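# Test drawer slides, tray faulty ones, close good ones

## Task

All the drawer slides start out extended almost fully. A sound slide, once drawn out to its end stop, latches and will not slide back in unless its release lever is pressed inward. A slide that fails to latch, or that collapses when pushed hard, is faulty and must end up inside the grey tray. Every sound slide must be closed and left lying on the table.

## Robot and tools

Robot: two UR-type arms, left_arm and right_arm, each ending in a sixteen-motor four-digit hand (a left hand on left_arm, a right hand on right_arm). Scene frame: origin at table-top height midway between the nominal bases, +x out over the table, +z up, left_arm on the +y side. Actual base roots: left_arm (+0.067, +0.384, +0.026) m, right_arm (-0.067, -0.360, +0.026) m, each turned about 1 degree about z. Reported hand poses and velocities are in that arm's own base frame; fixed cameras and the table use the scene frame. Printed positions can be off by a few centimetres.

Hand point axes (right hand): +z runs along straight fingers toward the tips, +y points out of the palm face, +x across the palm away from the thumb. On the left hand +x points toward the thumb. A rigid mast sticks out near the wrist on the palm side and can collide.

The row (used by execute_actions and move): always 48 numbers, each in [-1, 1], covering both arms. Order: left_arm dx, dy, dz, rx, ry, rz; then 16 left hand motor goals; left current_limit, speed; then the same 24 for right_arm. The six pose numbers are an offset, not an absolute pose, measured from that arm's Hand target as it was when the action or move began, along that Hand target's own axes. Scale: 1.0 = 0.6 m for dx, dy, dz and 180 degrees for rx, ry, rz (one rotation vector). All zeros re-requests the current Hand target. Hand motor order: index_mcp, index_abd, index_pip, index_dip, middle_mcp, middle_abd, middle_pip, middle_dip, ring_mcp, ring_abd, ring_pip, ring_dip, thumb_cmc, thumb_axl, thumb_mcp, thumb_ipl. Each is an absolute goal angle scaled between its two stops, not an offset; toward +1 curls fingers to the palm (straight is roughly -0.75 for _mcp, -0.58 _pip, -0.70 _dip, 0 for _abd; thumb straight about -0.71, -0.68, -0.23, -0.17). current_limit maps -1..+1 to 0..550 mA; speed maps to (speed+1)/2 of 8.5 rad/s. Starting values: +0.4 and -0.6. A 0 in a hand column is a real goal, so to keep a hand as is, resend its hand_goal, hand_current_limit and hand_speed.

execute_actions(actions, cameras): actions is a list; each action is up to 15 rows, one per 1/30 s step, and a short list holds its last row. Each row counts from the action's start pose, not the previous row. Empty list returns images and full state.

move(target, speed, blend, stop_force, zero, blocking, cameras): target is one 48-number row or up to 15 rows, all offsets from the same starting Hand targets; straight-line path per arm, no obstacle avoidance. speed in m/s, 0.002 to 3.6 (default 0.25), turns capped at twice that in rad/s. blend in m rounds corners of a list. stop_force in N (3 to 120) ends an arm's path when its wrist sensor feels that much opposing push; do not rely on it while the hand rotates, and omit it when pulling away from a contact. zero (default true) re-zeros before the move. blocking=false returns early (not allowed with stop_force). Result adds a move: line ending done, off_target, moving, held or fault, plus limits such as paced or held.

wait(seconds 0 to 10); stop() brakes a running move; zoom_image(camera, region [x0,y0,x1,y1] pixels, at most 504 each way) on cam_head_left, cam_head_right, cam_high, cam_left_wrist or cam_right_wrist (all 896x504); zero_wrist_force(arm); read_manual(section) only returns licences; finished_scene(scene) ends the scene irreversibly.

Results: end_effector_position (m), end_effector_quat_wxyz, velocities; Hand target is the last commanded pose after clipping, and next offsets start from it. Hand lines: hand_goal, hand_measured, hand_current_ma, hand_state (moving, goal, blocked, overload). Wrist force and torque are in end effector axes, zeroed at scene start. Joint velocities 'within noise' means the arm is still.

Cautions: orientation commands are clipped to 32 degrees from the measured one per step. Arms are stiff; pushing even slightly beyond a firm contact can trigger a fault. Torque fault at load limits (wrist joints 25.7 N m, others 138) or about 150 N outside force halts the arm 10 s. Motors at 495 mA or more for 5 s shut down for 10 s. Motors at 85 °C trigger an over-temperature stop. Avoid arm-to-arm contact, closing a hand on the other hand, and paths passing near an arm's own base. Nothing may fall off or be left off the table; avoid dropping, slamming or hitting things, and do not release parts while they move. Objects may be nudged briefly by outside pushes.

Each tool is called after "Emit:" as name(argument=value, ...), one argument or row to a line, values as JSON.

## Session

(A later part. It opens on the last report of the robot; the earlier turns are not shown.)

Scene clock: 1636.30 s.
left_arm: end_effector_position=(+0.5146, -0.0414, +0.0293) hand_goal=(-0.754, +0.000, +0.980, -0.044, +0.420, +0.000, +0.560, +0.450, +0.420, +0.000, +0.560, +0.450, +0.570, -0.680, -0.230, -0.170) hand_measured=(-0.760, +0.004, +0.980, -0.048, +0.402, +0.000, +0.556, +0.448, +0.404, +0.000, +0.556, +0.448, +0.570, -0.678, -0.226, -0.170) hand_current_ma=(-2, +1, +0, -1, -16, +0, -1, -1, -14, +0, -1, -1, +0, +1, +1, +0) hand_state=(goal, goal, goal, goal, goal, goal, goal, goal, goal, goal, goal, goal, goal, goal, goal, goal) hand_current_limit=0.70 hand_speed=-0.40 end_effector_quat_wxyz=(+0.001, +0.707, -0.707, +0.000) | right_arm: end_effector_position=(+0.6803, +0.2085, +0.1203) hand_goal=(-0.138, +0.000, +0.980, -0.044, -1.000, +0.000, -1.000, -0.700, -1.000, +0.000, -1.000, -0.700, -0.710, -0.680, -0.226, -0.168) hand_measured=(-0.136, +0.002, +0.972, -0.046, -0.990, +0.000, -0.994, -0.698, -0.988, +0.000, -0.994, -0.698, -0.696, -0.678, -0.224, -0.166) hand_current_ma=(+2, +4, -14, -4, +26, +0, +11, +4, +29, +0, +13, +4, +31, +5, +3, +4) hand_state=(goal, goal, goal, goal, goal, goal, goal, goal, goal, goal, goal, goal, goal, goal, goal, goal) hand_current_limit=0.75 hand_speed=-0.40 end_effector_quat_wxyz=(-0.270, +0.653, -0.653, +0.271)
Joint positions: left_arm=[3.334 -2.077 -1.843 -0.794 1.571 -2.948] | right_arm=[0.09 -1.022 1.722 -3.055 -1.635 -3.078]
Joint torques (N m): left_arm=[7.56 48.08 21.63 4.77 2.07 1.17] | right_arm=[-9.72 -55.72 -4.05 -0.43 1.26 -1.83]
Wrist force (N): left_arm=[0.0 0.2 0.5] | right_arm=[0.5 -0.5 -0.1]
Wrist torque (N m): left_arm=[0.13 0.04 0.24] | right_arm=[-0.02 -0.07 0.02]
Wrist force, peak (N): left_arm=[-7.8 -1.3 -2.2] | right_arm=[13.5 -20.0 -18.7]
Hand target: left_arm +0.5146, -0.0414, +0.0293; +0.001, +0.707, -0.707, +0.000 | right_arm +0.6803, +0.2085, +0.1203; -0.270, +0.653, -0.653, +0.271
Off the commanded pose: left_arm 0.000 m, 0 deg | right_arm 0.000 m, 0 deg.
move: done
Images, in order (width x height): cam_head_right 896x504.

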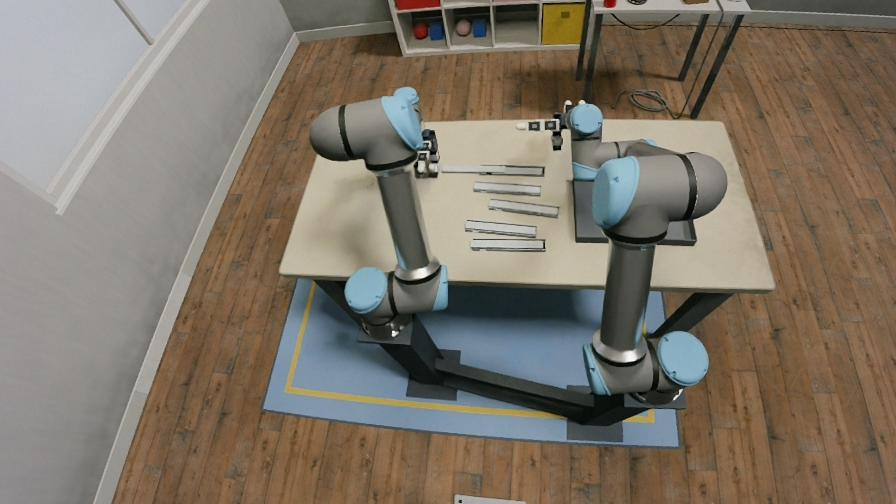

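Emit:
move(
  target=[-0.01,-0.004,0,0,0,0,-0.753,0,0.98,-0.043,0.42,0,0.56,0.45,0.42,0,0.56,0.45,0.571,-0.68,-0.23,-0.17,0.7,-0.4,-0.3817,-0.1195,0.1318,0.1389,0.0090,-0.0142,-1,0,-1,-0.7,-1,0,-1,-0.7,-1,0,-1,-0.7,0.571,0.401,-0.226,-0.168,0.8,-0.4],
  speed=0.3,
  cameras=["cam_head_right","cam_left_wrist"],
)

Emit:
zoom_image(
  camera="cam_left_wrist",
  region=[100, 150, 440, 400],
)

Scene clock: 1658.43 s.
left_arm: end_effector_position=(+0.5170, -0.0353, +0.0293) hand_goal=(-0.754, +0.000, +0.980, -0.044, +0.420, +0.000, +0.560, +0.450, +0.420, +0.000, +0.560, +0.450, +0.570, -0.680, -0.230, -0.170) hand_measured=(-0.760, +0.004, +0.980, -0.048, +0.402, +0.000, +0.556, +0.448, +0.404, +0.000, +0.556, +0.448, +0.570, -0.678, -0.226, -0.170) hand_current_ma=(-2, +1, +0, -1, -16, +0, -1, -1, -14, +0, -1, -1, +0, +1, +1, +0) hand_state=(goal, goal, goal, goal, goal, goal, goal, goal, goal, goal, goal, goal, goal, goal, goal, goal) hand_current_limit=0.70 hand_speed=-0.40 end_effector_quat_wxyz=(+0.001, +0.707, -0.707, +0.000) | right_arm: end_effector_position=(+0.7870, +0.4373, +0.1149) hand_goal=(-1.000, +0.000, -1.000, -0.700, -1.000, +0.000, -1.000, -0.700, -1.000, +0.000, -1.000, -0.700, +0.570, +0.400, -0.226, -0.168) hand_measured=(-0.980, +0.002, -0.992, -0.698, -0.990, +0.000, -0.994, -0.698, -0.988, +0.000, -0.994, -0.698, +0.568, +0.398, -0.224, -0.166) hand_current_ma=(+54, +2, +16, +4, +26, +0, +11, +4, +29, +0, +13, +4, -4, -5, +2, +4) hand_state=(goal, goal, goal, goal, goal, goal, goal, goal, goal, goal, goal, goal, goal, goal, goal, goal) hand_current_limit=0.80 hand_speed=-0.40 end_effector_quat_wxyz=(-0.390, +0.590, -0.568, +0.421)
Joint positions: left_arm=[3.344 -2.081 -1.835 -0.797 1.571 -2.939] | right_arm=[0.431 -0.579 1.154 -3.333 -1.993 -3.034]
Joint torques (N m): left_arm=[-2.75 38.51 16.53 0.49 1.97 -0.02] | right_arm=[11.6 -49.59 -34.36 -4.64 -1.38 1.99]
Wrist force (N): left_arm=[-0.1 -0.1 0.3] | right_arm=[-0.1 -0.3 0.1]
Wrist torque (N m): left_arm=[0.10 0.05 0.07] | right_arm=[-0.04 0.03 0.07]
Wrist force, peak (N): left_arm=[-0.1 -0.1 0.8] | right_arm=[2.7 -0.3 -0.4]
Hand target: left_arm +0.5170, -0.0354, +0.0293; +0.001, +0.707, -0.707, +0.000 | right_arm +0.7870, +0.4374, +0.1150; -0.390, +0.590, -0.568, +0.421
Off the commanded pose: left_arm 0.000 m, 0 deg | right_arm 0.000 m, 0 deg.
move: done
camera_calibration:
cam_left_wrist: T_world_to_cam=[[0.606962, 0.794515, -0.0184998, -0.312539], [0.549953, -0.4031, 0.731479, -0.367834], [0.573714, -0.454154, -0.681613, -0.170541], [0, 0, 0, 1]] pos_world=[0.489833, 0.0225917, 0.147038]
Images, in order (width x height): cam_head_right 896x504, cam_left_wrist 896x504.

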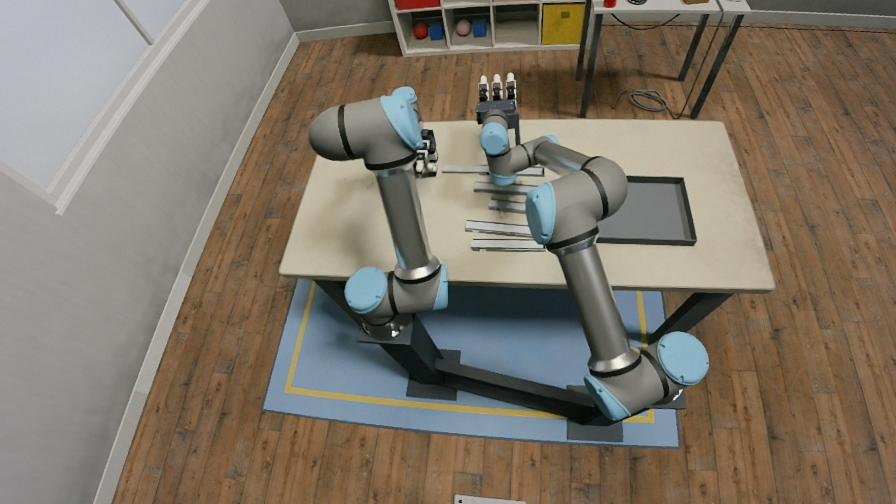

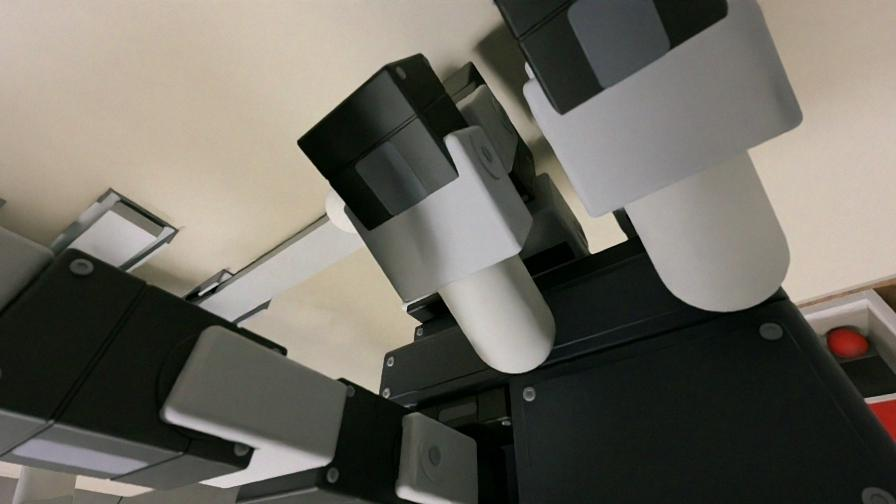

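Scaled by 1.482 from the camera's 896x504 image, which has a finer 1280x720 frame.

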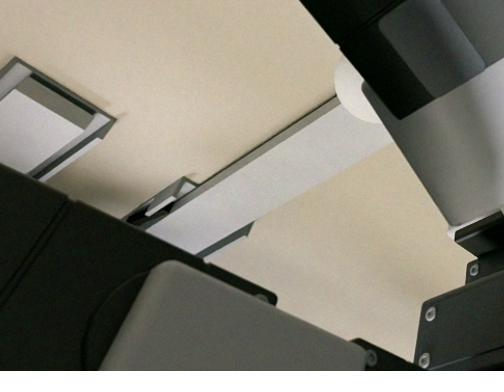

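Emit:
move(
  target=[0.0711,0,0,0,0,0,-0.753,0,0.98,-0.043,0.42,0,0.56,0.45,0.42,0,0.56,0.45,0.571,-0.68,-0.23,-0.17,0.7,-0.4,-0.009,0.1615,0.0587,0,0,0,-1,0,-1,-0.7,-1,0,-1,-0.7,-1,0,-1,-0.7,0.571,0.401,-0.226,-0.168,0.8,-0.4],
  speed=0.1,
  cameras=["cam_left_wrist"],
)

Emit:
zoom_image(
  camera="cam_left_wrist",
  region=[100, 150, 440, 400],
)

Emit:
move(
  target=[0,0,0,0,0,0,-0.753,0,0.98,-0.043,0.42,0,0.56,0.45,0.42,0,0.56,0.45,0.571,-0.68,-0.23,-0.17,0.7,-0.4,0,-0.0086,0.0235,0,0,0,-1,0,-1,-0.7,-1,0,-1,-0.7,-1,0,-1,-0.7,0.571,0.401,-0.226,-0.168,0.8,-0.4],
  speed=0.03,
  cameras=["cam_left_wrist"],
)

Emit:
zoom_image(
  camera="cam_left_wrist",
  region=[100, 150, 440, 400],
)

Scene clock: 1667.87 s.
left_arm: end_effector_position=(+0.5170, -0.0781, +0.0293) hand_goal=(-0.754, +0.000, +0.980, -0.044, +0.420, +0.000, +0.560, +0.450, +0.420, +0.000, +0.560, +0.450, +0.570, -0.680, -0.230, -0.170) hand_measured=(-0.758, +0.004, +0.980, -0.048, +0.402, +0.000, +0.556, +0.448, +0.404, +0.000, +0.556, +0.448, +0.570, -0.678, -0.226, -0.170) hand_current_ma=(-2, +1, +0, -1, -16, +0, -1, -1, -14, +0, -1, -1, +0, +1, +1, +0) hand_state=(goal, goal, goal, goal, goal, goal, goal, goal, goal, goal, goal, goal, goal, goal, goal, goal) hand_current_limit=0.70 hand_speed=-0.40 end_effector_quat_wxyz=(+0.001, +0.707, -0.707, +0.000) | right_arm: end_effector_position=(+0.7871, +0.4374, +0.0119) hand_goal=(-1.000, +0.000, -1.000, -0.700, -1.000, +0.000, -1.000, -0.700, -1.000, +0.000, -1.000, -0.700, +0.570, +0.400, -0.226, -0.168) hand_measured=(-0.980, +0.002, -0.992, -0.698, -0.990, +0.000, -0.994, -0.698, -0.988, +0.000, -0.994, -0.698, +0.568, +0.398, -0.224, -0.166) hand_current_ma=(+54, +2, +15, +4, +26, +0, +11, +4, +29, +0, +13, +4, -4, -5, +2, +4) hand_state=(goal, goal, goal, goal, goal, goal, goal, goal, goal, goal, goal, goal, goal, goal, goal, goal) hand_current_limit=0.80 hand_speed=-0.40 end_effector_quat_wxyz=(-0.390, +0.590, -0.568, +0.421)
Joint positions: left_arm=[3.272 -2.085 -1.828 -0.8 1.571 -3.01] | right_arm=[0.432 -0.418 1.131 -3.472 -1.993 -3.034]
Joint torques (N m): left_arm=[6.76 39.96 13.4 0.61 -1.26 2.55] | right_arm=[-10.11 -68.39 -3.55 -0.62 0.64 0.74]
Wrist force (N): left_arm=[0.2 0.1 0.8] | right_arm=[0.1 -0.5 0.4]
Wrist torque (N m): left_arm=[0.08 0.02 0.14] | right_arm=[-0.09 -0.01 0.09]
Wrist force, peak (N): left_arm=[-1.7 -0.2 0.3] | right_arm=[0.2 -2.0 0.0]
Hand target: left_arm +0.5170, -0.0781, +0.0293; +0.001, +0.707, -0.707, +0.000 | right_arm +0.7870, +0.4373, +0.0117; -0.390, +0.590, -0.568, +0.421
Off the commanded pose: left_arm 0.000 m, 0 deg | right_arm 0.000 m, 0 deg.
move: done
camera_calibration:
cam_left_wrist: T_world_to_cam=[[0.606962, 0.794515, -0.0184998, -0.278613], [0.549953, -0.4031, 0.731479, -0.385046], [0.573714, -0.454154, -0.681613, -0.189933], [0, 0, 0, 1]] pos_world=[0.489833, -0.0201083, 0.147038]
Images, in order (width x height): cam_left_wrist 896x504.

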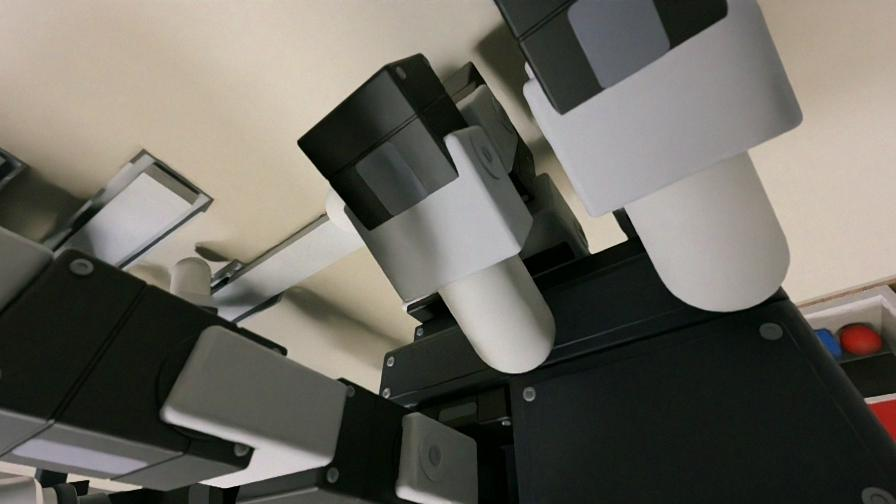

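Scaled by 1.482 from the camera's 896x504 image, which has a finer 1280x720 frame.

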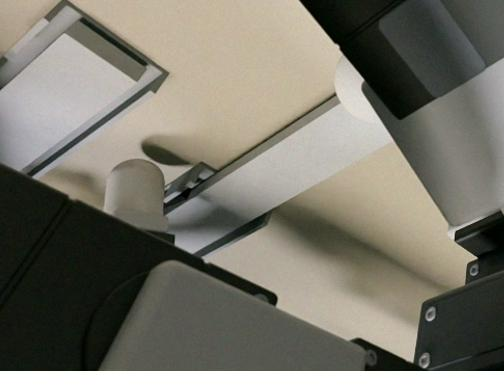

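Scene clock: 1668.67 s.
left_arm: end_effector_position=(+0.5170, -0.0781, +0.0293) hand_goal=(-0.754, +0.000, +0.980, -0.044, +0.420, +0.000, +0.560, +0.450, +0.420, +0.000, +0.560, +0.450, +0.570, -0.680, -0.230, -0.170) hand_measured=(-0.758, +0.004, +0.980, -0.048, +0.402, +0.000, +0.556, +0.448, +0.404, +0.000, +0.556, +0.448, +0.570, -0.678, -0.226, -0.170) hand_current_ma=(-2, +1, +0, -1, -16, +0, -1, -1, -14, +0, -1, -1, +0, +1, +1, +0) hand_state=(goal, goal, goal, goal, goal, goal, goal, goal, goal, goal, goal, goal, goal, goal, goal, goal) hand_current_limit=0.70 hand_speed=-0.40 end_effector_quat_wxyz=(+0.001, +0.707, -0.707, +0.000) | right_arm: end_effector_position=(+0.8021, +0.4372, +0.0116) hand_goal=(-1.000, +0.000, -1.000, -0.700, -1.000, +0.000, -1.000, -0.700, -1.000, +0.000, -1.000, -0.700, +0.570, +0.400, -0.226, -0.168) hand_measured=(-0.980, +0.002, -0.992, -0.698, -0.990, +0.000, -0.994, -0.698, -0.988, +0.000, -0.994, -0.698, +0.568, +0.398, -0.226, -0.166) hand_current_ma=(+54, +2, +15, +4, +26, +0, +11, +4, +29, +0, +13, +4, -4, -5, +1, +2) hand_state=(goal, goal, goal, goal, goal, goal, goal, goal, goal, goal, goal, goal, goal, goal, goal, goal) hand_current_limit=0.80 hand_speed=-0.40 end_effector_quat_wxyz=(-0.390, +0.590, -0.568, +0.421) end_effector_velocity=(+0.000, -0.002, +0.000) end_effector_angular_velocity=(+0.000, -0.001, -0.002)
Joint positions: left_arm=[3.272 -2.085 -1.828 -0.8 1.571 -3.01] | right_arm=[0.423 -0.393 1.073 -3.44 -1.985 -3.038]
Joint velocities: left_arm=[within noise] | right_arm=[-0.001 -0.002 0.005 -0.004 -0.001 0]
Joint torques (N m): left_arm=[8.38 49.44 7.94 3.34 0.37 2.43] | right_arm=[8.74 -74.66 -2.47 -5.1 -1.46 -1.26]
Wrist force (N): left_arm=[0.0 0.1 0.5] | right_arm=[-0.2 -0.7 -0.1]
Wrist torque (N m): left_arm=[0.12 0.05 0.11] | right_arm=[-0.10 0.03 0.13]
Wrist force, peak (N): left_arm=[0.2 0.2 0.7] | right_arm=[0.0 -0.9 0.0]
Hand target: left_arm +0.5170, -0.0781, +0.0293; +0.001, +0.707, -0.707, +0.000 | right_arm +0.8020, +0.4373, +0.0118; -0.390, +0.590, -0.568, +0.421
Off the commanded pose: left_arm 0.000 m, 0 deg | right_arm 0.000 m, 0 deg.
move: done
camera_calibration:
cam_left_wrist: T_world_to_cam=[[0.606962, 0.794515, -0.0184998, -0.278553], [0.549953, -0.4031, 0.731479, -0.384991], [0.573714, -0.454154, -0.681613, -0.189876], [0, 0, 0, 1]] pos_world=[0.489733, -0.0201083, 0.147038]
Images, in order (width x height): cam_left_wrist 896x504.

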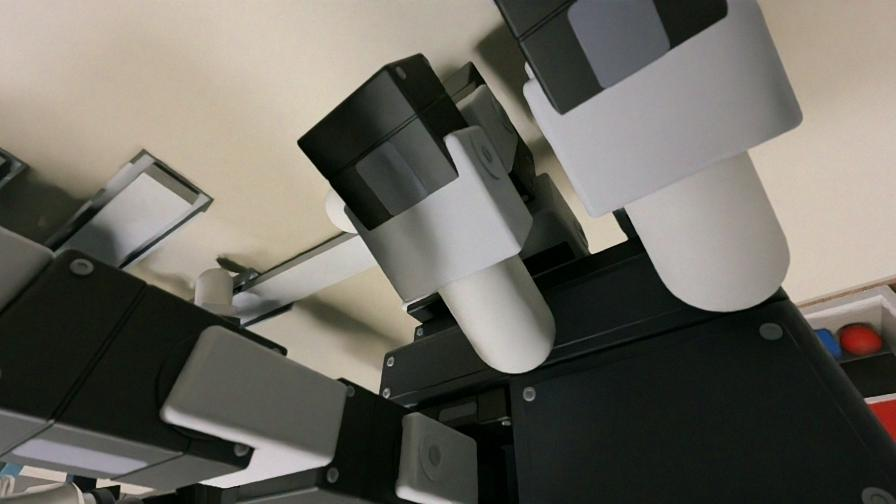

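Scaled by 1.482 from the camera's 896x504 image, which has a finer 1280x720 frame.

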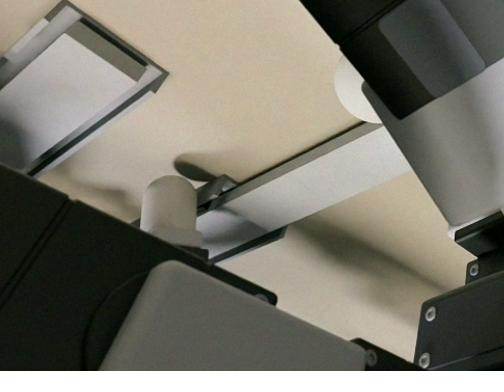

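Emit:
move(
  target=[0.075,0,0,0,0,0,-0.753,0,0.98,-0.043,0.42,0,0.56,0.45,0.42,0,0.56,0.45,0.571,-0.68,-0.23,-0.17,0.7,-0.4,0,-0.0023,0.0063,0,0,0,-1,0,-1,-0.7,-1,0,-1,-0.7,-1,0,-1,-0.7,0.571,0.401,-0.226,-0.168,0.8,-0.4],
  speed=0.04,
  stop_force=6,
  cameras=["cam_left_wrist","cam_head_right"],
)

Emit:
zoom_image(
  camera="cam_left_wrist",
  region=[100, 150, 440, 400],
)

Emit:
zoom_image(
  camera="cam_head_right",
  region=[420, 130, 570, 230],
)

Scene clock: 1685.00 s.
left_arm: end_effector_position=(+0.5169, -0.1231, +0.0293) hand_goal=(-0.754, +0.000, +0.980, -0.044, +0.420, +0.000, +0.560, +0.450, +0.420, +0.000, +0.560, +0.450, +0.570, -0.680, -0.230, -0.170) hand_measured=(-0.758, +0.004, +0.980, -0.048, +0.402, +0.000, +0.556, +0.448, +0.404, +0.000, +0.556, +0.448, +0.570, -0.678, -0.226, -0.170) hand_current_ma=(-2, +1, +0, -1, -16, +0, -1, -1, -14, +0, -1, -1, +0, +1, +1, +0) hand_state=(goal, goal, goal, goal, goal, goal, goal, goal, goal, goal, goal, goal, goal, goal, goal, goal) hand_current_limit=0.70 hand_speed=-0.40 end_effector_quat_wxyz=(+0.001, +0.707, -0.707, +0.000) | right_arm: end_effector_position=(+0.8060, +0.4373, +0.0117) hand_goal=(-1.000, +0.000, -1.000, -0.700, -1.000, +0.000, -1.000, -0.700, -1.000, +0.000, -1.000, -0.700, +0.570, +0.400, -0.226, -0.168) hand_measured=(-0.980, +0.002, -0.992, -0.698, -0.990, +0.000, -0.994, -0.698, -0.988, +0.000, -0.994, -0.698, +0.568, +0.398, -0.226, -0.166) hand_current_ma=(+54, +2, +15, +4, +26, +0, +11, +4, +29, +0, +13, +4, -3, -5, +1, +2) hand_state=(goal, goal, goal, goal, goal, goal, goal, goal, goal, goal, goal, goal, goal, goal, goal, goal) hand_current_limit=0.80 hand_speed=-0.40 end_effector_quat_wxyz=(-0.390, +0.590, -0.568, +0.421)
Joint positions: left_arm=[3.197 -2.096 -1.81 -0.808 1.57 -3.086] | right_arm=[0.421 -0.386 1.057 -3.431 -1.983 -3.039]
Joint torques (N m): left_arm=[8.69 49.44 8.59 3.76 0.8 2.43] | right_arm=[-3.08 -76.49 -4.72 -4.72 -0.52 -1.45]
Wrist force (N): left_arm=[0.2 0.1 0.4] | right_arm=[0.0 -0.5 0.1]
Wrist torque (N m): left_arm=[0.12 0.01 0.12] | right_arm=[-0.06 0.01 0.13]
Wrist force, peak (N): left_arm=[-1.3 0.0 0.2] | right_arm=[0.1 -0.7 0.5]
Hand target: left_arm +0.5169, -0.1231, +0.0293; +0.001, +0.707, -0.707, +0.000 | right_arm +0.8060, +0.4373, +0.0118; -0.390, +0.590, -0.568, +0.421
Off the commanded pose: left_arm 0.000 m, 0 deg | right_arm 0.000 m, 0 deg.
move: done
camera_calibration:
cam_left_wrist: T_world_to_cam=[[0.606962, 0.794515, -0.0184998, -0.2428], [0.549953, -0.4031, 0.731479, -0.40313], [0.573714, -0.454154, -0.681613, -0.210313], [0, 0, 0, 1]] pos_world=[0.489733, -0.0651083, 0.147038]
Images, in order (width x height): cam_head_right 896x504, cam_left_wrist 896x504.

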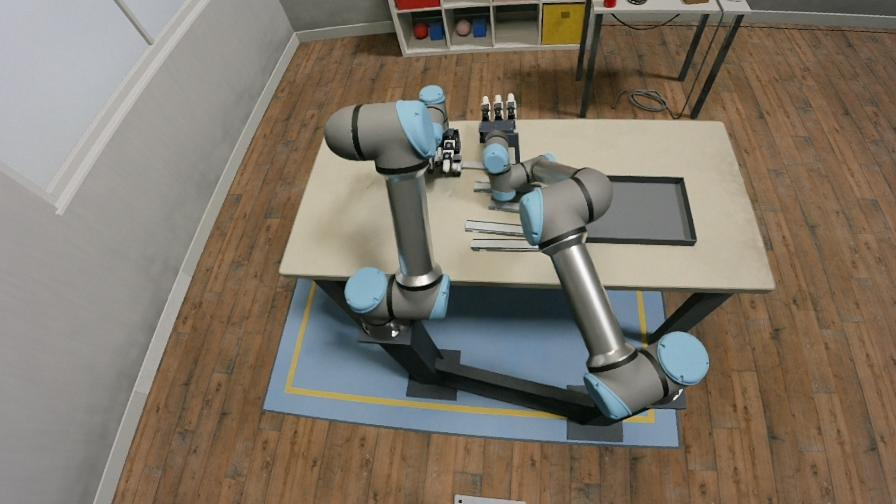

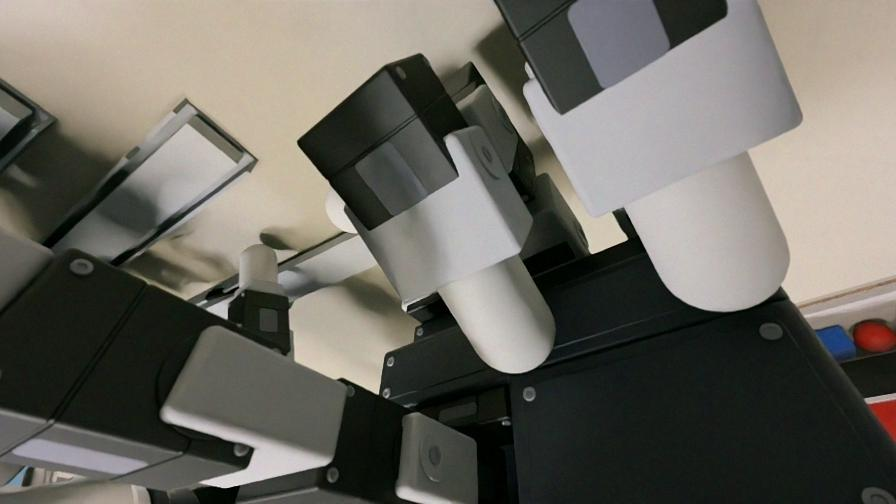

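Scaled by 1.482 from the camera's 896x504 image, which has a finer 1280x720 frame.

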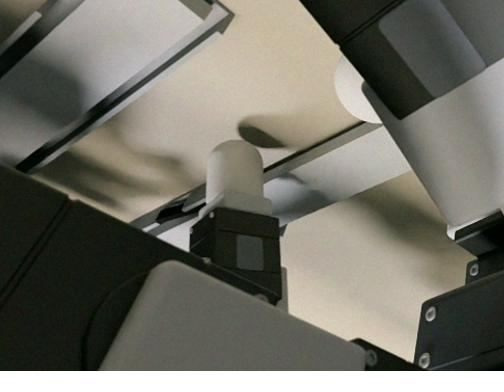

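Scaled by 3.360 from the camera's 896x504 image, which has a finer 1280x720 frame.

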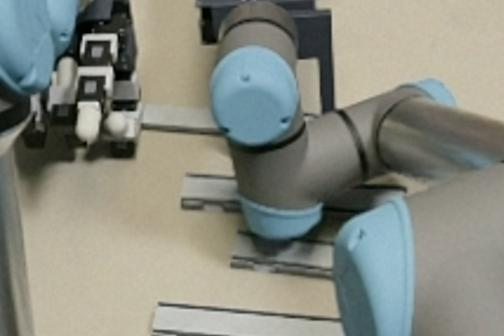

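Emit:
move(
  target=[
    [0,0,0,0,0,0,-0.753,0,0.98,-0.043,0.42,0,0.56,0.45,0.42,0,0.56,0.45,0.571,-0.68,-0.23,-0.17,0.7,-0.4,0,0.0114,-0.0313,0,0,0,-1,0,-1,-0.7,-1,0,-1,-0.7,-1,0,-1,-0.7,0.571,0.401,-0.226,-0.168,0.8,-0.4],
    [0,0,0,0,0,0,-0.753,0,0.98,-0.043,0.42,0,0.56,0.45,0.42,0,0.56,0.45,0.571,-0.68,-0.23,-0.17,0.7,-0.4,0.0087,-0.1451,-0.0882,0,0,0,-1,0,-1,-0.7,-1,0,-1,-0.7,-1,0,-1,-0.7,0.571,0.401,-0.226,-0.168,0.8,-0.4],
  ],
  speed=0.25,
  blend=0.01,
  cameras=["cam_high","cam_left_wrist","cam_head_left"],
)

Emit:
zoom_image(
  camera="cam_left_wrist",
  region=[100, 150, 440, 400],
)

Scene clock: 1706.47 s.
left_arm: end_effector_position=(+0.5169, -0.1231, +0.0293) hand_goal=(-0.754, +0.000, +0.980, -0.044, +0.420, +0.000, +0.560, +0.450, +0.420, +0.000, +0.560, +0.450, +0.570, -0.680, -0.230, -0.170) hand_measured=(-0.758, +0.004, +0.980, -0.048, +0.402, +0.000, +0.556, +0.448, +0.404, +0.000, +0.556, +0.448, +0.570, -0.678, -0.226, -0.170) hand_current_ma=(-2, +1, +0, -1, -16, +0, -1, -1, -14, +0, -1, -1, +0, +1, +1, +0) hand_state=(goal, goal, goal, goal, goal, goal, goal, goal, goal, goal, goal, goal, goal, goal, goal, goal) hand_current_limit=0.70 hand_speed=-0.40 end_effector_quat_wxyz=(+0.001, +0.707, -0.707, +0.000) | right_arm: end_effector_position=(+0.7860, +0.4374, +0.1116) hand_goal=(-1.000, +0.000, -1.000, -0.700, -1.000, +0.000, -1.000, -0.700, -1.000, +0.000, -1.000, -0.700, +0.570, +0.400, -0.226, -0.168) hand_measured=(-0.982, +0.002, -0.994, -0.698, -0.990, +0.000, -0.994, -0.698, -0.988, +0.000, -0.994, -0.698, +0.568, +0.398, -0.226, -0.166) hand_current_ma=(+49, +2, +13, +4, +26, +0, +11, +4, +29, +0, +13, +4, -3, -5, +1, +2) hand_state=(goal, goal, goal, goal, goal, goal, goal, goal, goal, goal, goal, goal, goal, goal, goal, goal) hand_current_limit=0.80 hand_speed=-0.40 end_effector_quat_wxyz=(-0.390, +0.590, -0.568, +0.421)
Joint positions: left_arm=[3.197 -2.096 -1.81 -0.808 1.571 -3.086] | right_arm=[0.432 -0.576 1.158 -3.34 -1.994 -3.034]
Joint torques (N m): left_arm=[9.03 49.88 8.03 3.83 1.71 2.01] | right_arm=[-11.14 -73.06 -33.76 -0.93 0.71 1.84]
Wrist force (N): left_arm=[0.0 0.3 0.4] | right_arm=[0.2 -0.5 0.3]
Wrist torque (N m): left_arm=[0.16 0.03 0.09] | right_arm=[-0.09 -0.01 0.05]
Wrist force, peak (N): left_arm=[0.4 0.1 0.8] | right_arm=[0.2 -2.9 -0.5]
Hand target: left_arm +0.5169, -0.1231, +0.0293; +0.001, +0.707, -0.707, +0.000 | right_arm +0.7860, +0.4374, +0.1118; -0.390, +0.590, -0.568, +0.421
Off the commanded pose: left_arm 0.000 m, 0 deg | right_arm 0.000 m, 0 deg.
move: done
camera_calibration:
cam_left_wrist: T_world_to_cam=[[0.606962, 0.794515, -0.0184998, -0.2428], [0.549953, -0.4031, 0.731479, -0.40313], [0.573714, -0.454154, -0.681613, -0.210313], [0, 0, 0, 1]] pos_world=[0.489733, -0.0651083, 0.147038]
Images, in order (width x height): cam_head_left 896x504, cam_high 896x504, cam_left_wrist 896x504.

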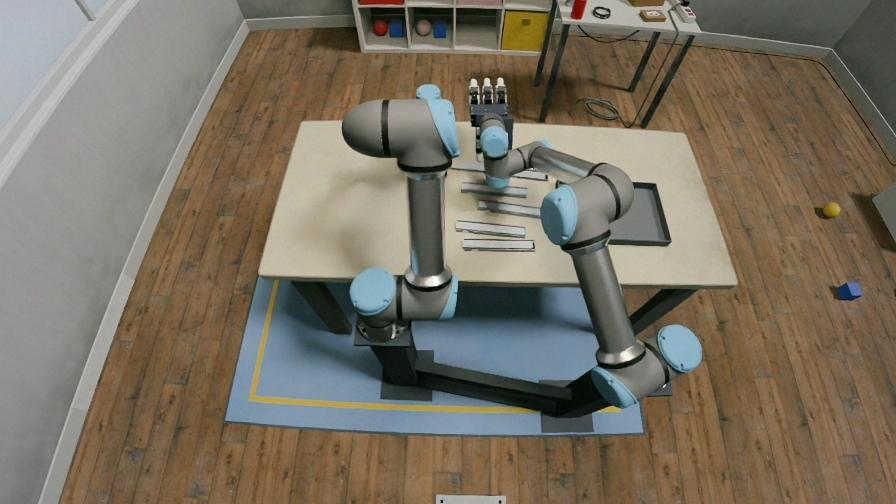

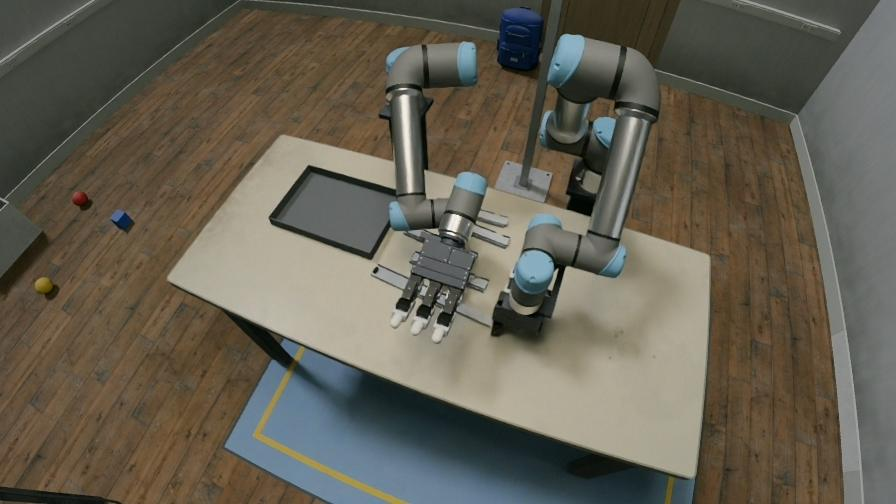

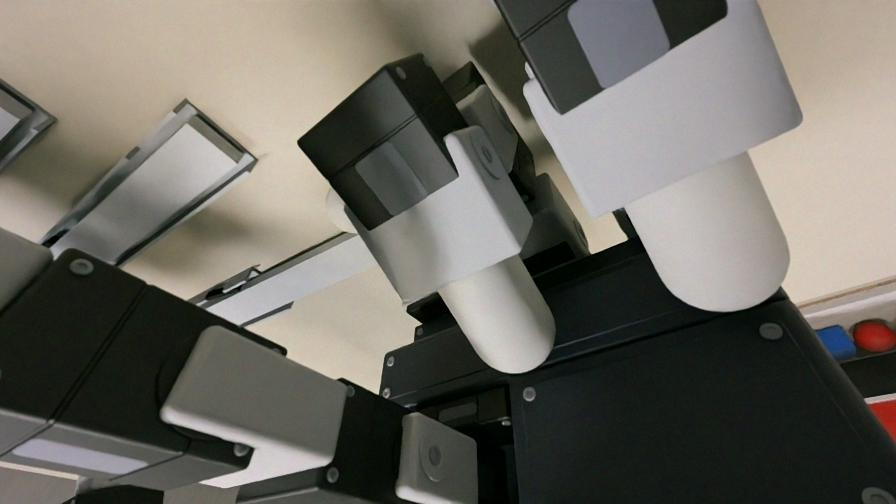

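Scaled by 1.482 from the camera's 896x504 image, which has a finer 1280x720 frame.

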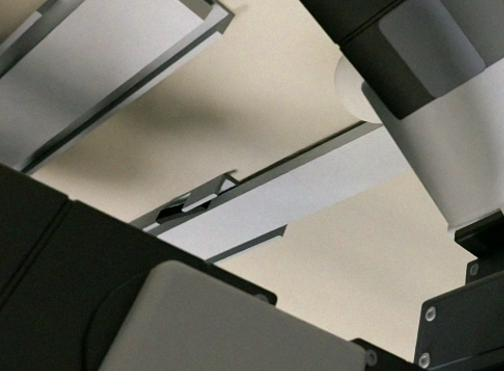

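Emit:
zoom_image(
  camera="cam_high",
  region=[360, 240, 520, 340],
)

Emit:
zoom_image(
  camera="cam_head_left",
  region=[430, 130, 580, 230],
)

Scaled by 3.150 from the camera's 896x504 image, which has a finer 1280x720 frame.

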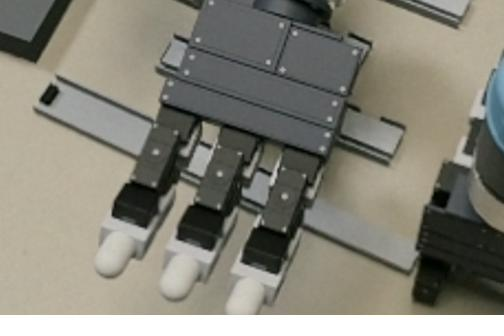

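Scaled by 3.360 from the camera's 896x504 image, which has a finer 1280x720 frame.

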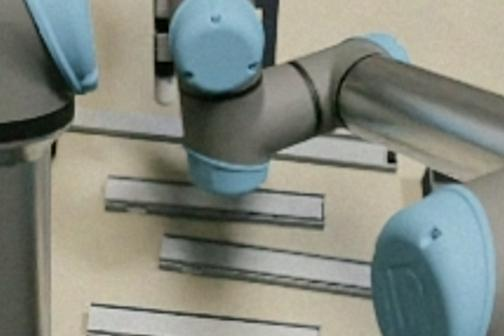

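Emit:
move(
  target=[0,0,0,0,0,0,-0.753,0,0.98,-0.043,0.42,0,0.56,0.45,0.42,0,0.56,0.45,0.571,-0.68,-0.23,-0.17,0.7,-0.4,0.4161,0.0204,0.0075,0,0,0,-1,0,-1,-0.7,-1,0,-1,-0.7,-1,0,-1,-0.7,0.571,0.401,-0.226,-0.168,0.8,-0.4],
  speed=0.35,
  cameras=["cam_head_right"],
)

Emit:
zoom_image(
  camera="cam_head_right",
  region=[420, 130, 620, 270],
)

Scene clock: 1749.40 s.
left_arm: end_effector_position=(+0.5169, -0.1231, +0.0293) hand_goal=(-0.754, +0.000, +0.980, -0.044, +0.420, +0.000, +0.560, +0.450, +0.420, +0.000, +0.560, +0.450, +0.570, -0.680, -0.230, -0.170) hand_measured=(-0.758, +0.004, +0.980, -0.048, +0.402, +0.000, +0.556, +0.448, +0.404, +0.000, +0.556, +0.448, +0.570, -0.678, -0.226, -0.170) hand_current_ma=(-2, +1, +0, -1, -16, +0, -1, -1, -14, +0, -1, -1, +0, +1, +1, +0) hand_state=(goal, goal, goal, goal, goal, goal, goal, goal, goal, goal, goal, goal, goal, goal, goal, goal) hand_current_limit=0.70 hand_speed=-0.40 end_effector_quat_wxyz=(+0.001, +0.707, -0.707, +0.000) | right_arm: end_effector_position=(+0.7860, +0.1876, +0.1121) hand_goal=(-1.000, +0.000, -1.000, -0.700, -1.000, +0.000, -1.000, -0.700, -1.000, +0.000, -1.000, -0.700, +0.570, +0.400, -0.226, -0.168) hand_measured=(-0.982, +0.002, -0.994, -0.698, -0.990, +0.000, -0.994, -0.698, -0.988, +0.000, -0.994, -0.698, +0.570, +0.398, -0.226, -0.166) hand_current_ma=(+49, +2, +13, +4, +26, +0, +11, +4, +29, +0, +13, +4, -1, -5, +1, +2) hand_state=(goal, goal, goal, goal, goal, goal, goal, goal, goal, goal, goal, goal, goal, goal, goal, goal) hand_current_limit=0.80 hand_speed=-0.40 end_effector_quat_wxyz=(-0.390, +0.590, -0.568, +0.421)
Joint positions: left_arm=[3.197 -2.096 -1.81 -0.808 1.571 -3.086] | right_arm=[0.066 -0.776 1.581 -3.597 -1.652 -3.169]
Joint torques (N m): left_arm=[8.06 50.01 7.93 3.62 1.67 1.7] | right_arm=[-10.32 -40.41 -17.84 -1.43 1.13 1.41]
Wrist force (N): left_arm=[0.1 0.3 0.3] | right_arm=[0.0 -0.6 0.0]
Wrist torque (N m): left_arm=[0.16 0.01 0.11] | right_arm=[-0.06 0.02 0.06]
Wrist force, peak (N): left_arm=[0.4 0.5 0.6] | right_arm=[3.0 -0.2 0.3]
Hand target: left_arm +0.5169, -0.1231, +0.0293; +0.001, +0.707, -0.707, +0.000 | right_arm +0.7860, +0.1874, +0.1120; -0.390, +0.590, -0.568, +0.421
Off the commanded pose: left_arm 0.000 m, 0 deg | right_arm 0.000 m, 0 deg.
move: done
Images, in order (width x height): cam_head_right 896x504.

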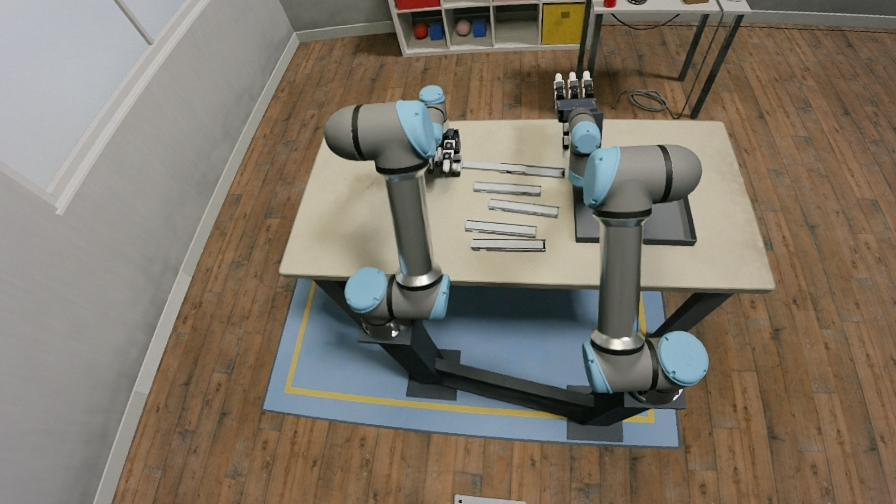

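Scaled by 2.520 from the camera's 896x504 image, which has a finer 1280x720 frame.

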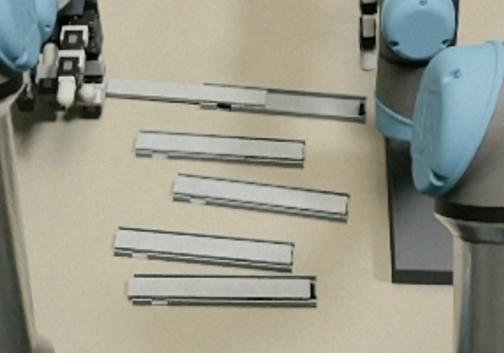

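Emit:
move(
  target=[
    [-0.13,-0.0267,0,0,0,0,-0.753,0,0.98,-0.043,0.42,0,0.56,0.45,0.42,0,0.56,0.45,0.571,-0.68,-0.23,-0.17,0.7,-0.4,-0.1771,-0.021,0.0307,0,0,0,-1,0,-1,-0.7,-1,0,-1,-0.7,-1,0,-1,-0.7,0.571,0.401,-0.226,-0.168,0.8,-0.4],
    [-0.13,-0.0267,0,0,0,0,-0.753,0,0.98,-0.043,0.42,0,0.56,0.45,0.42,0,0.56,0.45,0.571,-0.68,-0.23,-0.17,0.7,-0.4,-0.186,0.1387,0.0888,0,0,0,-1,0,-1,-0.7,-1,0,-1,-0.7,-1,0,-1,-0.7,0.571,0.401,-0.226,-0.168,0.8,-0.4],
  ],
  speed=0.2,
  blend=0.002,
  cameras=["cam_left_wrist","cam_right_wrist","cam_head_left"],
)

Emit:
zoom_image(
  camera="cam_head_left",
  region=[430, 130, 630, 270],
)

Scene clock: 1788.83 s.
left_arm: end_effector_position=(+0.5330, -0.0451, +0.0293) hand_goal=(-0.754, +0.000, +0.980, -0.044, +0.420, +0.000, +0.560, +0.450, +0.420, +0.000, +0.560, +0.450, +0.570, -0.680, -0.230, -0.170) hand_measured=(-0.758, +0.004, +0.980, -0.048, +0.402, +0.000, +0.556, +0.448, +0.404, +0.000, +0.556, +0.448, +0.570, -0.678, -0.226, -0.170) hand_current_ma=(-2, +1, +0, -1, -16, +0, -1, -1, -14, +0, -1, -1, +0, +1, +1, +0) hand_state=(goal, goal, goal, goal, goal, goal, goal, goal, goal, goal, goal, goal, goal, goal, goal, goal) hand_current_limit=0.70 hand_speed=-0.40 end_effector_quat_wxyz=(+0.001, +0.707, -0.707, +0.000) | right_arm: end_effector_position=(+0.8078, +0.2937, +0.0100) hand_goal=(-1.000, +0.000, -1.000, -0.700, -1.000, +0.000, -1.000, -0.700, -1.000, +0.000, -1.000, -0.700, +0.570, +0.400, -0.226, -0.168) hand_measured=(-0.982, +0.002, -0.994, -0.698, -0.988, +0.000, -0.994, -0.698, -0.988, +0.000, -0.994, -0.698, +0.572, +0.398, -0.226, -0.166) hand_current_ma=(+49, +2, +13, +4, +27, +0, +11, +4, +29, +0, +13, +4, +3, -4, +2, +2) hand_state=(goal, goal, goal, goal, goal, goal, goal, goal, goal, goal, goal, goal, goal, goal, goal, goal) hand_current_limit=0.80 hand_speed=-0.40 end_effector_quat_wxyz=(-0.390, +0.590, -0.568, +0.421)
Joint positions: left_arm=[3.323 -2.11 -1.784 -0.819 1.571 -2.96] | right_arm=[0.226 -0.506 1.348 -3.626 -1.801 -3.113]
Joint torques (N m): left_arm=[9 49.39 8.83 4.35 -1.73 2.28] | right_arm=[11.67 -47.7 -1.21 -3.24 -1.64 -2.39]
Wrist force (N): left_arm=[0.2 0.1 0.5] | right_arm=[0.2 -0.4 0.1]
Wrist torque (N m): left_arm=[0.12 0.00 0.26] | right_arm=[-0.03 0.02 0.09]
Wrist force, peak (N): left_arm=[1.6 0.5 0.7] | right_arm=[0.2 -6.2 -3.7]
Hand target: left_arm +0.5330, -0.0451, +0.0293; +0.001, +0.707, -0.707, +0.000 | right_arm +0.8077, +0.2938, +0.0098; -0.390, +0.590, -0.568, +0.421
Off the commanded pose: left_arm 0.000 m, 0 deg | right_arm 0.000 m, 0 deg.
move: done
camera_calibration:
cam_left_wrist: T_world_to_cam=[[0.606962, 0.794515, -0.0184998, -0.314544], [0.549953, -0.4031, 0.731479, -0.380543], [0.573714, -0.454154, -0.681613, -0.184125], [0, 0, 0, 1]] pos_world=[0.505833, 0.0128917, 0.147038]
cam_right_wrist: T_world_to_cam=[[-0.216219, 0.715698, -0.664098, 0.00356842], [-0.511807, 0.496156, 0.701343, 0.213514], [0.831446, 0.491534, 0.259021, -0.69245], [0, 0, 0, 1]] pos_world=[0.685784, 0.231872, 0.0319821]
Images, in order (width x height): cam_head_left 896x504, cam_left_wrist 896x504, cam_right_wrist 896x504.

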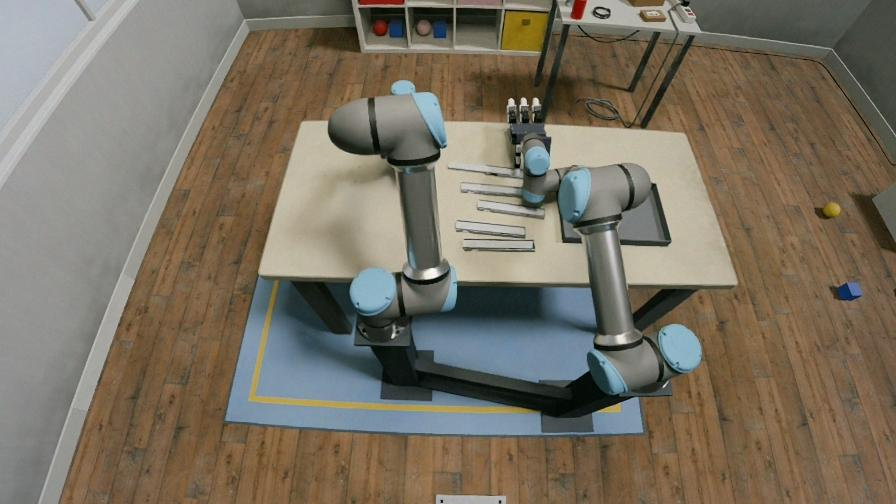

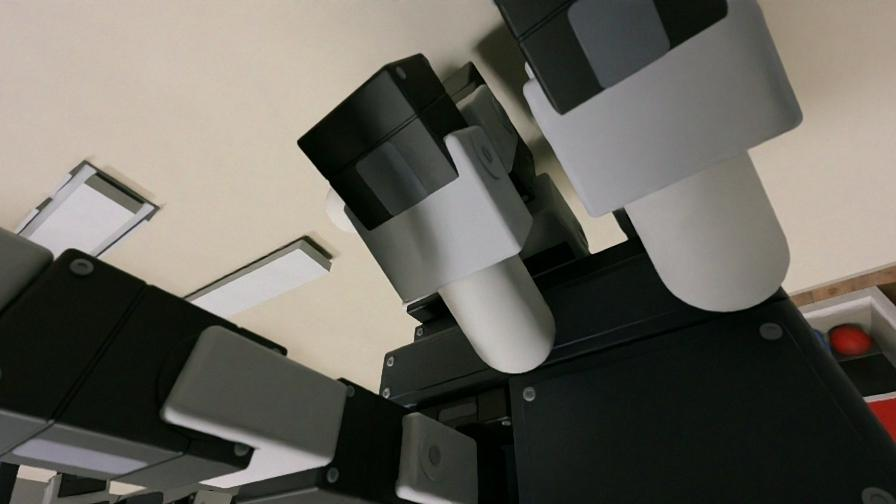

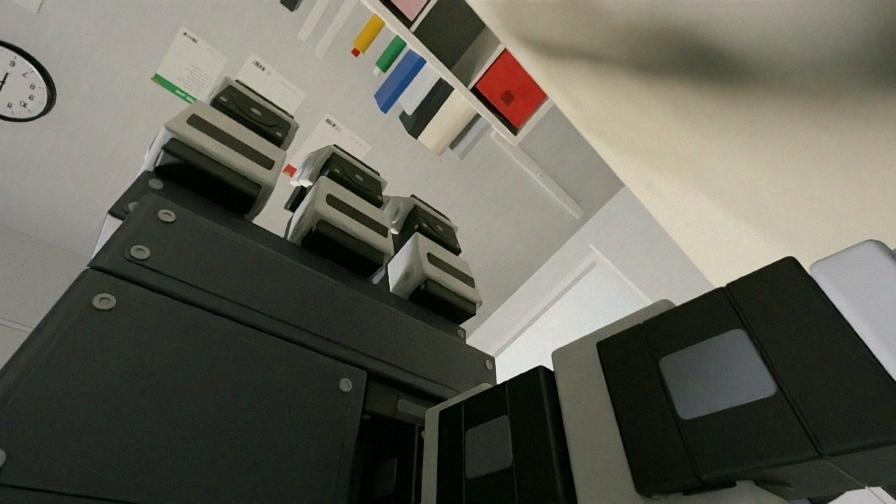

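Scaled by 2.520 from the camera's 896x504 image, which has a finer 1280x720 frame.

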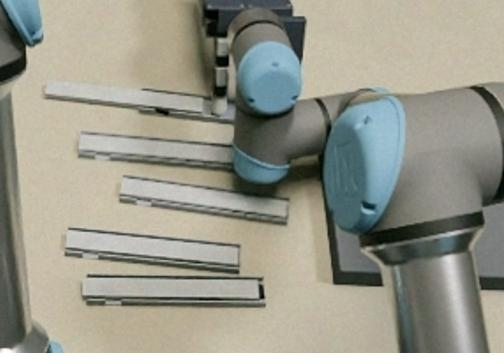

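Emit:
move(
  target=[0,0,0,0,0,0,-0.753,0,0.98,-0.043,0.42,0,0.56,0.45,0.42,0,0.56,0.45,0.571,-0.68,-0.23,-0.17,0.7,-0.4,-0.1248,-0.0061,-0.0023,0,0,0,-1,0,-1,-0.7,-1,0,-1,-0.7,-1,0,-1,-0.7,0.571,0.401,-0.226,-0.168,0.8,-0.4],
  speed=0.06,
  stop_force=8,
)

Emit:
move(
  target=[
    [0,0,0,0,0,0,-0.753,0,0.98,-0.043,0.42,0,0.56,0.45,0.42,0,0.56,0.45,0.571,-0.68,-0.23,-0.17,0.7,-0.4,0.0216,0.001,0.0004,0,0,0,-1,0,-1,-0.7,-1,0,-1,-0.7,-1,0,-1,-0.7,0.571,0.401,-0.226,-0.168,0.8,-0.4],
    [0,0,0,0,0,0,-0.753,0,0.98,-0.043,0.42,0,0.56,0.45,0.42,0,0.56,0.45,0.571,-0.68,-0.23,-0.17,0.7,-0.4,0.0303,-0.1555,-0.0565,0,0,0,-1,0,-1,-0.7,-1,0,-1,-0.7,-1,0,-1,-0.7,0.571,0.401,-0.226,-0.168,0.8,-0.4],
    [0,0,0,0,0,0,-0.753,0,0.98,-0.043,0.42,0,0.56,0.45,0.42,0,0.56,0.45,0.571,-0.68,-0.23,-0.17,0.7,-0.4,0.3303,-0.1408,-0.0511,0,0,0,-1,0,-1,-0.7,-1,0,-1,-0.7,-1,0,-1,-0.7,0.571,0.401,-0.226,-0.168,0.8,-0.4],
  ],
  speed=0.3,
  blend=[0.003,0.02,0],
  cameras=["cam_head_right"],
)

Emit:
zoom_image(
  camera="cam_head_right",
  region=[420, 130, 620, 270],
)

Scene clock: 1804.13 s.
left_arm: end_effector_position=(+0.5330, -0.0451, +0.0293) hand_goal=(-0.754, +0.000, +0.980, -0.044, +0.420, +0.000, +0.560, +0.450, +0.420, +0.000, +0.560, +0.450, +0.570, -0.680, -0.230, -0.170) hand_measured=(-0.758, +0.004, +0.980, -0.048, +0.402, +0.000, +0.556, +0.448, +0.404, +0.000, +0.556, +0.448, +0.570, -0.678, -0.226, -0.170) hand_current_ma=(-2, +1, +0, -1, -16, +0, -1, -1, -14, +0, -1, -1, +0, +1, +1, +0) hand_state=(goal, goal, goal, goal, goal, goal, goal, goal, goal, goal, goal, goal, goal, goal, goal, goal) hand_current_limit=0.70 hand_speed=-0.40 end_effector_quat_wxyz=(+0.001, +0.707, -0.707, +0.000) | right_arm: end_effector_position=(+0.8077, +0.3687, +0.0097) hand_goal=(-1.000, +0.000, -1.000, -0.700, -1.000, +0.000, -1.000, -0.700, -1.000, +0.000, -1.000, -0.700, +0.570, +0.400, -0.226, -0.168) hand_measured=(-0.982, +0.002, -0.994, -0.698, -0.988, +0.000, -0.994, -0.698, -0.988, +0.000, -0.994, -0.698, +0.590, +0.398, -0.214, -0.162) hand_current_ma=(+49, +2, +13, +4, +27, +0, +11, +4, +29, +0, +13, +4, +54, -4, +37, +16) hand_state=(goal, goal, goal, goal, goal, goal, goal, goal, goal, goal, goal, goal, blocked, goal, goal, goal) hand_current_limit=0.80 hand_speed=-0.40 end_effector_quat_wxyz=(-0.390, +0.590, -0.568, +0.421)
Joint positions: left_arm=[3.323 -2.11 -1.784 -0.819 1.571 -2.96] | right_arm=[0.331 -0.449 1.211 -3.535 -1.9 -3.074]
Joint torques (N m): left_arm=[9.03 49.65 8.33 4.66 -1.48 2.48] | right_arm=[-10.36 -74.56 -3.02 -4.8 0.49 -2.11]
Wrist force (N): left_arm=[0.1 0.0 0.5] | right_arm=[0.4 0.0 0.2]
Wrist torque (N m): left_arm=[0.12 0.03 0.25] | right_arm=[-0.01 -0.02 0.03]
Wrist force, peak (N): left_arm=[0.5 -0.1 0.9] | right_arm=[1.5 -0.7 0.0]
Hand target: left_arm +0.5330, -0.0451, +0.0293; +0.001, +0.707, -0.707, +0.000 | right_arm +0.8077, +0.3687, +0.0097; -0.390, +0.590, -0.568, +0.421
Off the commanded pose: left_arm 0.000 m, 0 deg | right_arm 0.000 m, 0 deg.
move: done

Scene clock: 1805.70 s.
left_arm: end_effector_position=(+0.5330, -0.0451, +0.0293) hand_goal=(-0.754, +0.000, +0.980, -0.044, +0.420, +0.000, +0.560, +0.450, +0.420, +0.000, +0.560, +0.450, +0.570, -0.680, -0.230, -0.170) hand_measured=(-0.758, +0.004, +0.980, -0.048, +0.402, +0.000, +0.556, +0.448, +0.404, +0.000, +0.556, +0.448, +0.570, -0.678, -0.226, -0.170) hand_current_ma=(-2, +1, +0, -1, -16, +0, -1, -1, -14, +0, -1, -1, +0, +1, +1, +0) hand_state=(goal, goal, goal, goal, goal, goal, goal, goal, goal, goal, goal, goal, goal, goal, goal, goal) hand_current_limit=0.70 hand_speed=-0.40 end_effector_quat_wxyz=(+0.001, +0.707, -0.707, +0.000) | right_arm: end_effector_position=(+0.8076, +0.1757, +0.1101) hand_goal=(-1.000, +0.000, -1.000, -0.700, -1.000, +0.000, -1.000, -0.700, -1.000, +0.000, -1.000, -0.700, +0.570, +0.400, -0.226, -0.168) hand_measured=(-0.982, +0.002, -0.994, -0.698, -0.988, +0.000, -0.994, -0.698, -0.988, +0.000, -0.994, -0.698, +0.570, +0.398, -0.224, -0.166) hand_current_ma=(+47, +2, +13, +4, +27, +0, +11, +4, +29, +0, +13, +4, +1, -4, +2, +4) hand_state=(goal, goal, goal, goal, goal, goal, goal, goal, goal, goal, goal, goal, goal, goal, goal, goal) hand_current_limit=0.80 hand_speed=-0.40 end_effector_quat_wxyz=(-0.390, +0.590, -0.568, +0.421)
Joint positions: left_arm=[3.323 -2.11 -1.784 -0.819 1.571 -2.96] | right_arm=[0.045 -0.743 1.517 -3.567 -1.632 -3.176]
Joint torques (N m): left_arm=[8.47 49.88 7.49 4.47 -1.51 2.35] | right_arm=[-10.38 -41.03 -22.93 -0.76 1.36 1.53]
Wrist force (N): left_arm=[-0.1 0.1 0.5] | right_arm=[0.1 -0.6 0.2]
Wrist torque (N m): left_arm=[0.11 0.05 0.23] | right_arm=[-0.08 0.00 0.08]
Wrist force, peak (N): left_arm=[0.3 -0.3 0.9] | right_arm=[-2.3 -2.9 -0.9]
Hand target: left_arm +0.5330, -0.0451, +0.0293; +0.001, +0.707, -0.707, +0.000 | right_arm +0.8076, +0.1756, +0.1100; -0.390, +0.590, -0.568, +0.421
Off the commanded pose: left_arm 0.000 m, 0 deg | right_arm 0.000 m, 0 deg.
move: done
Images, in order (width x height): cam_head_right 896x504.

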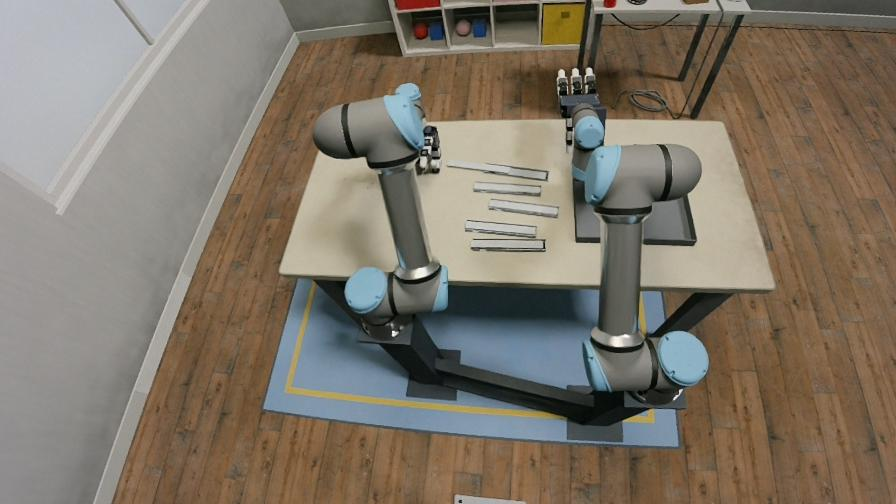

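Scaled by 2.520 from the camera's 896x504 image, which has a finer 1280x720 frame.

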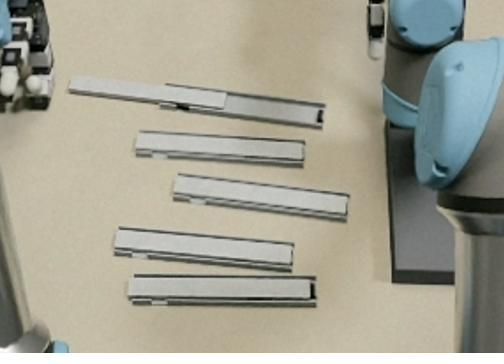

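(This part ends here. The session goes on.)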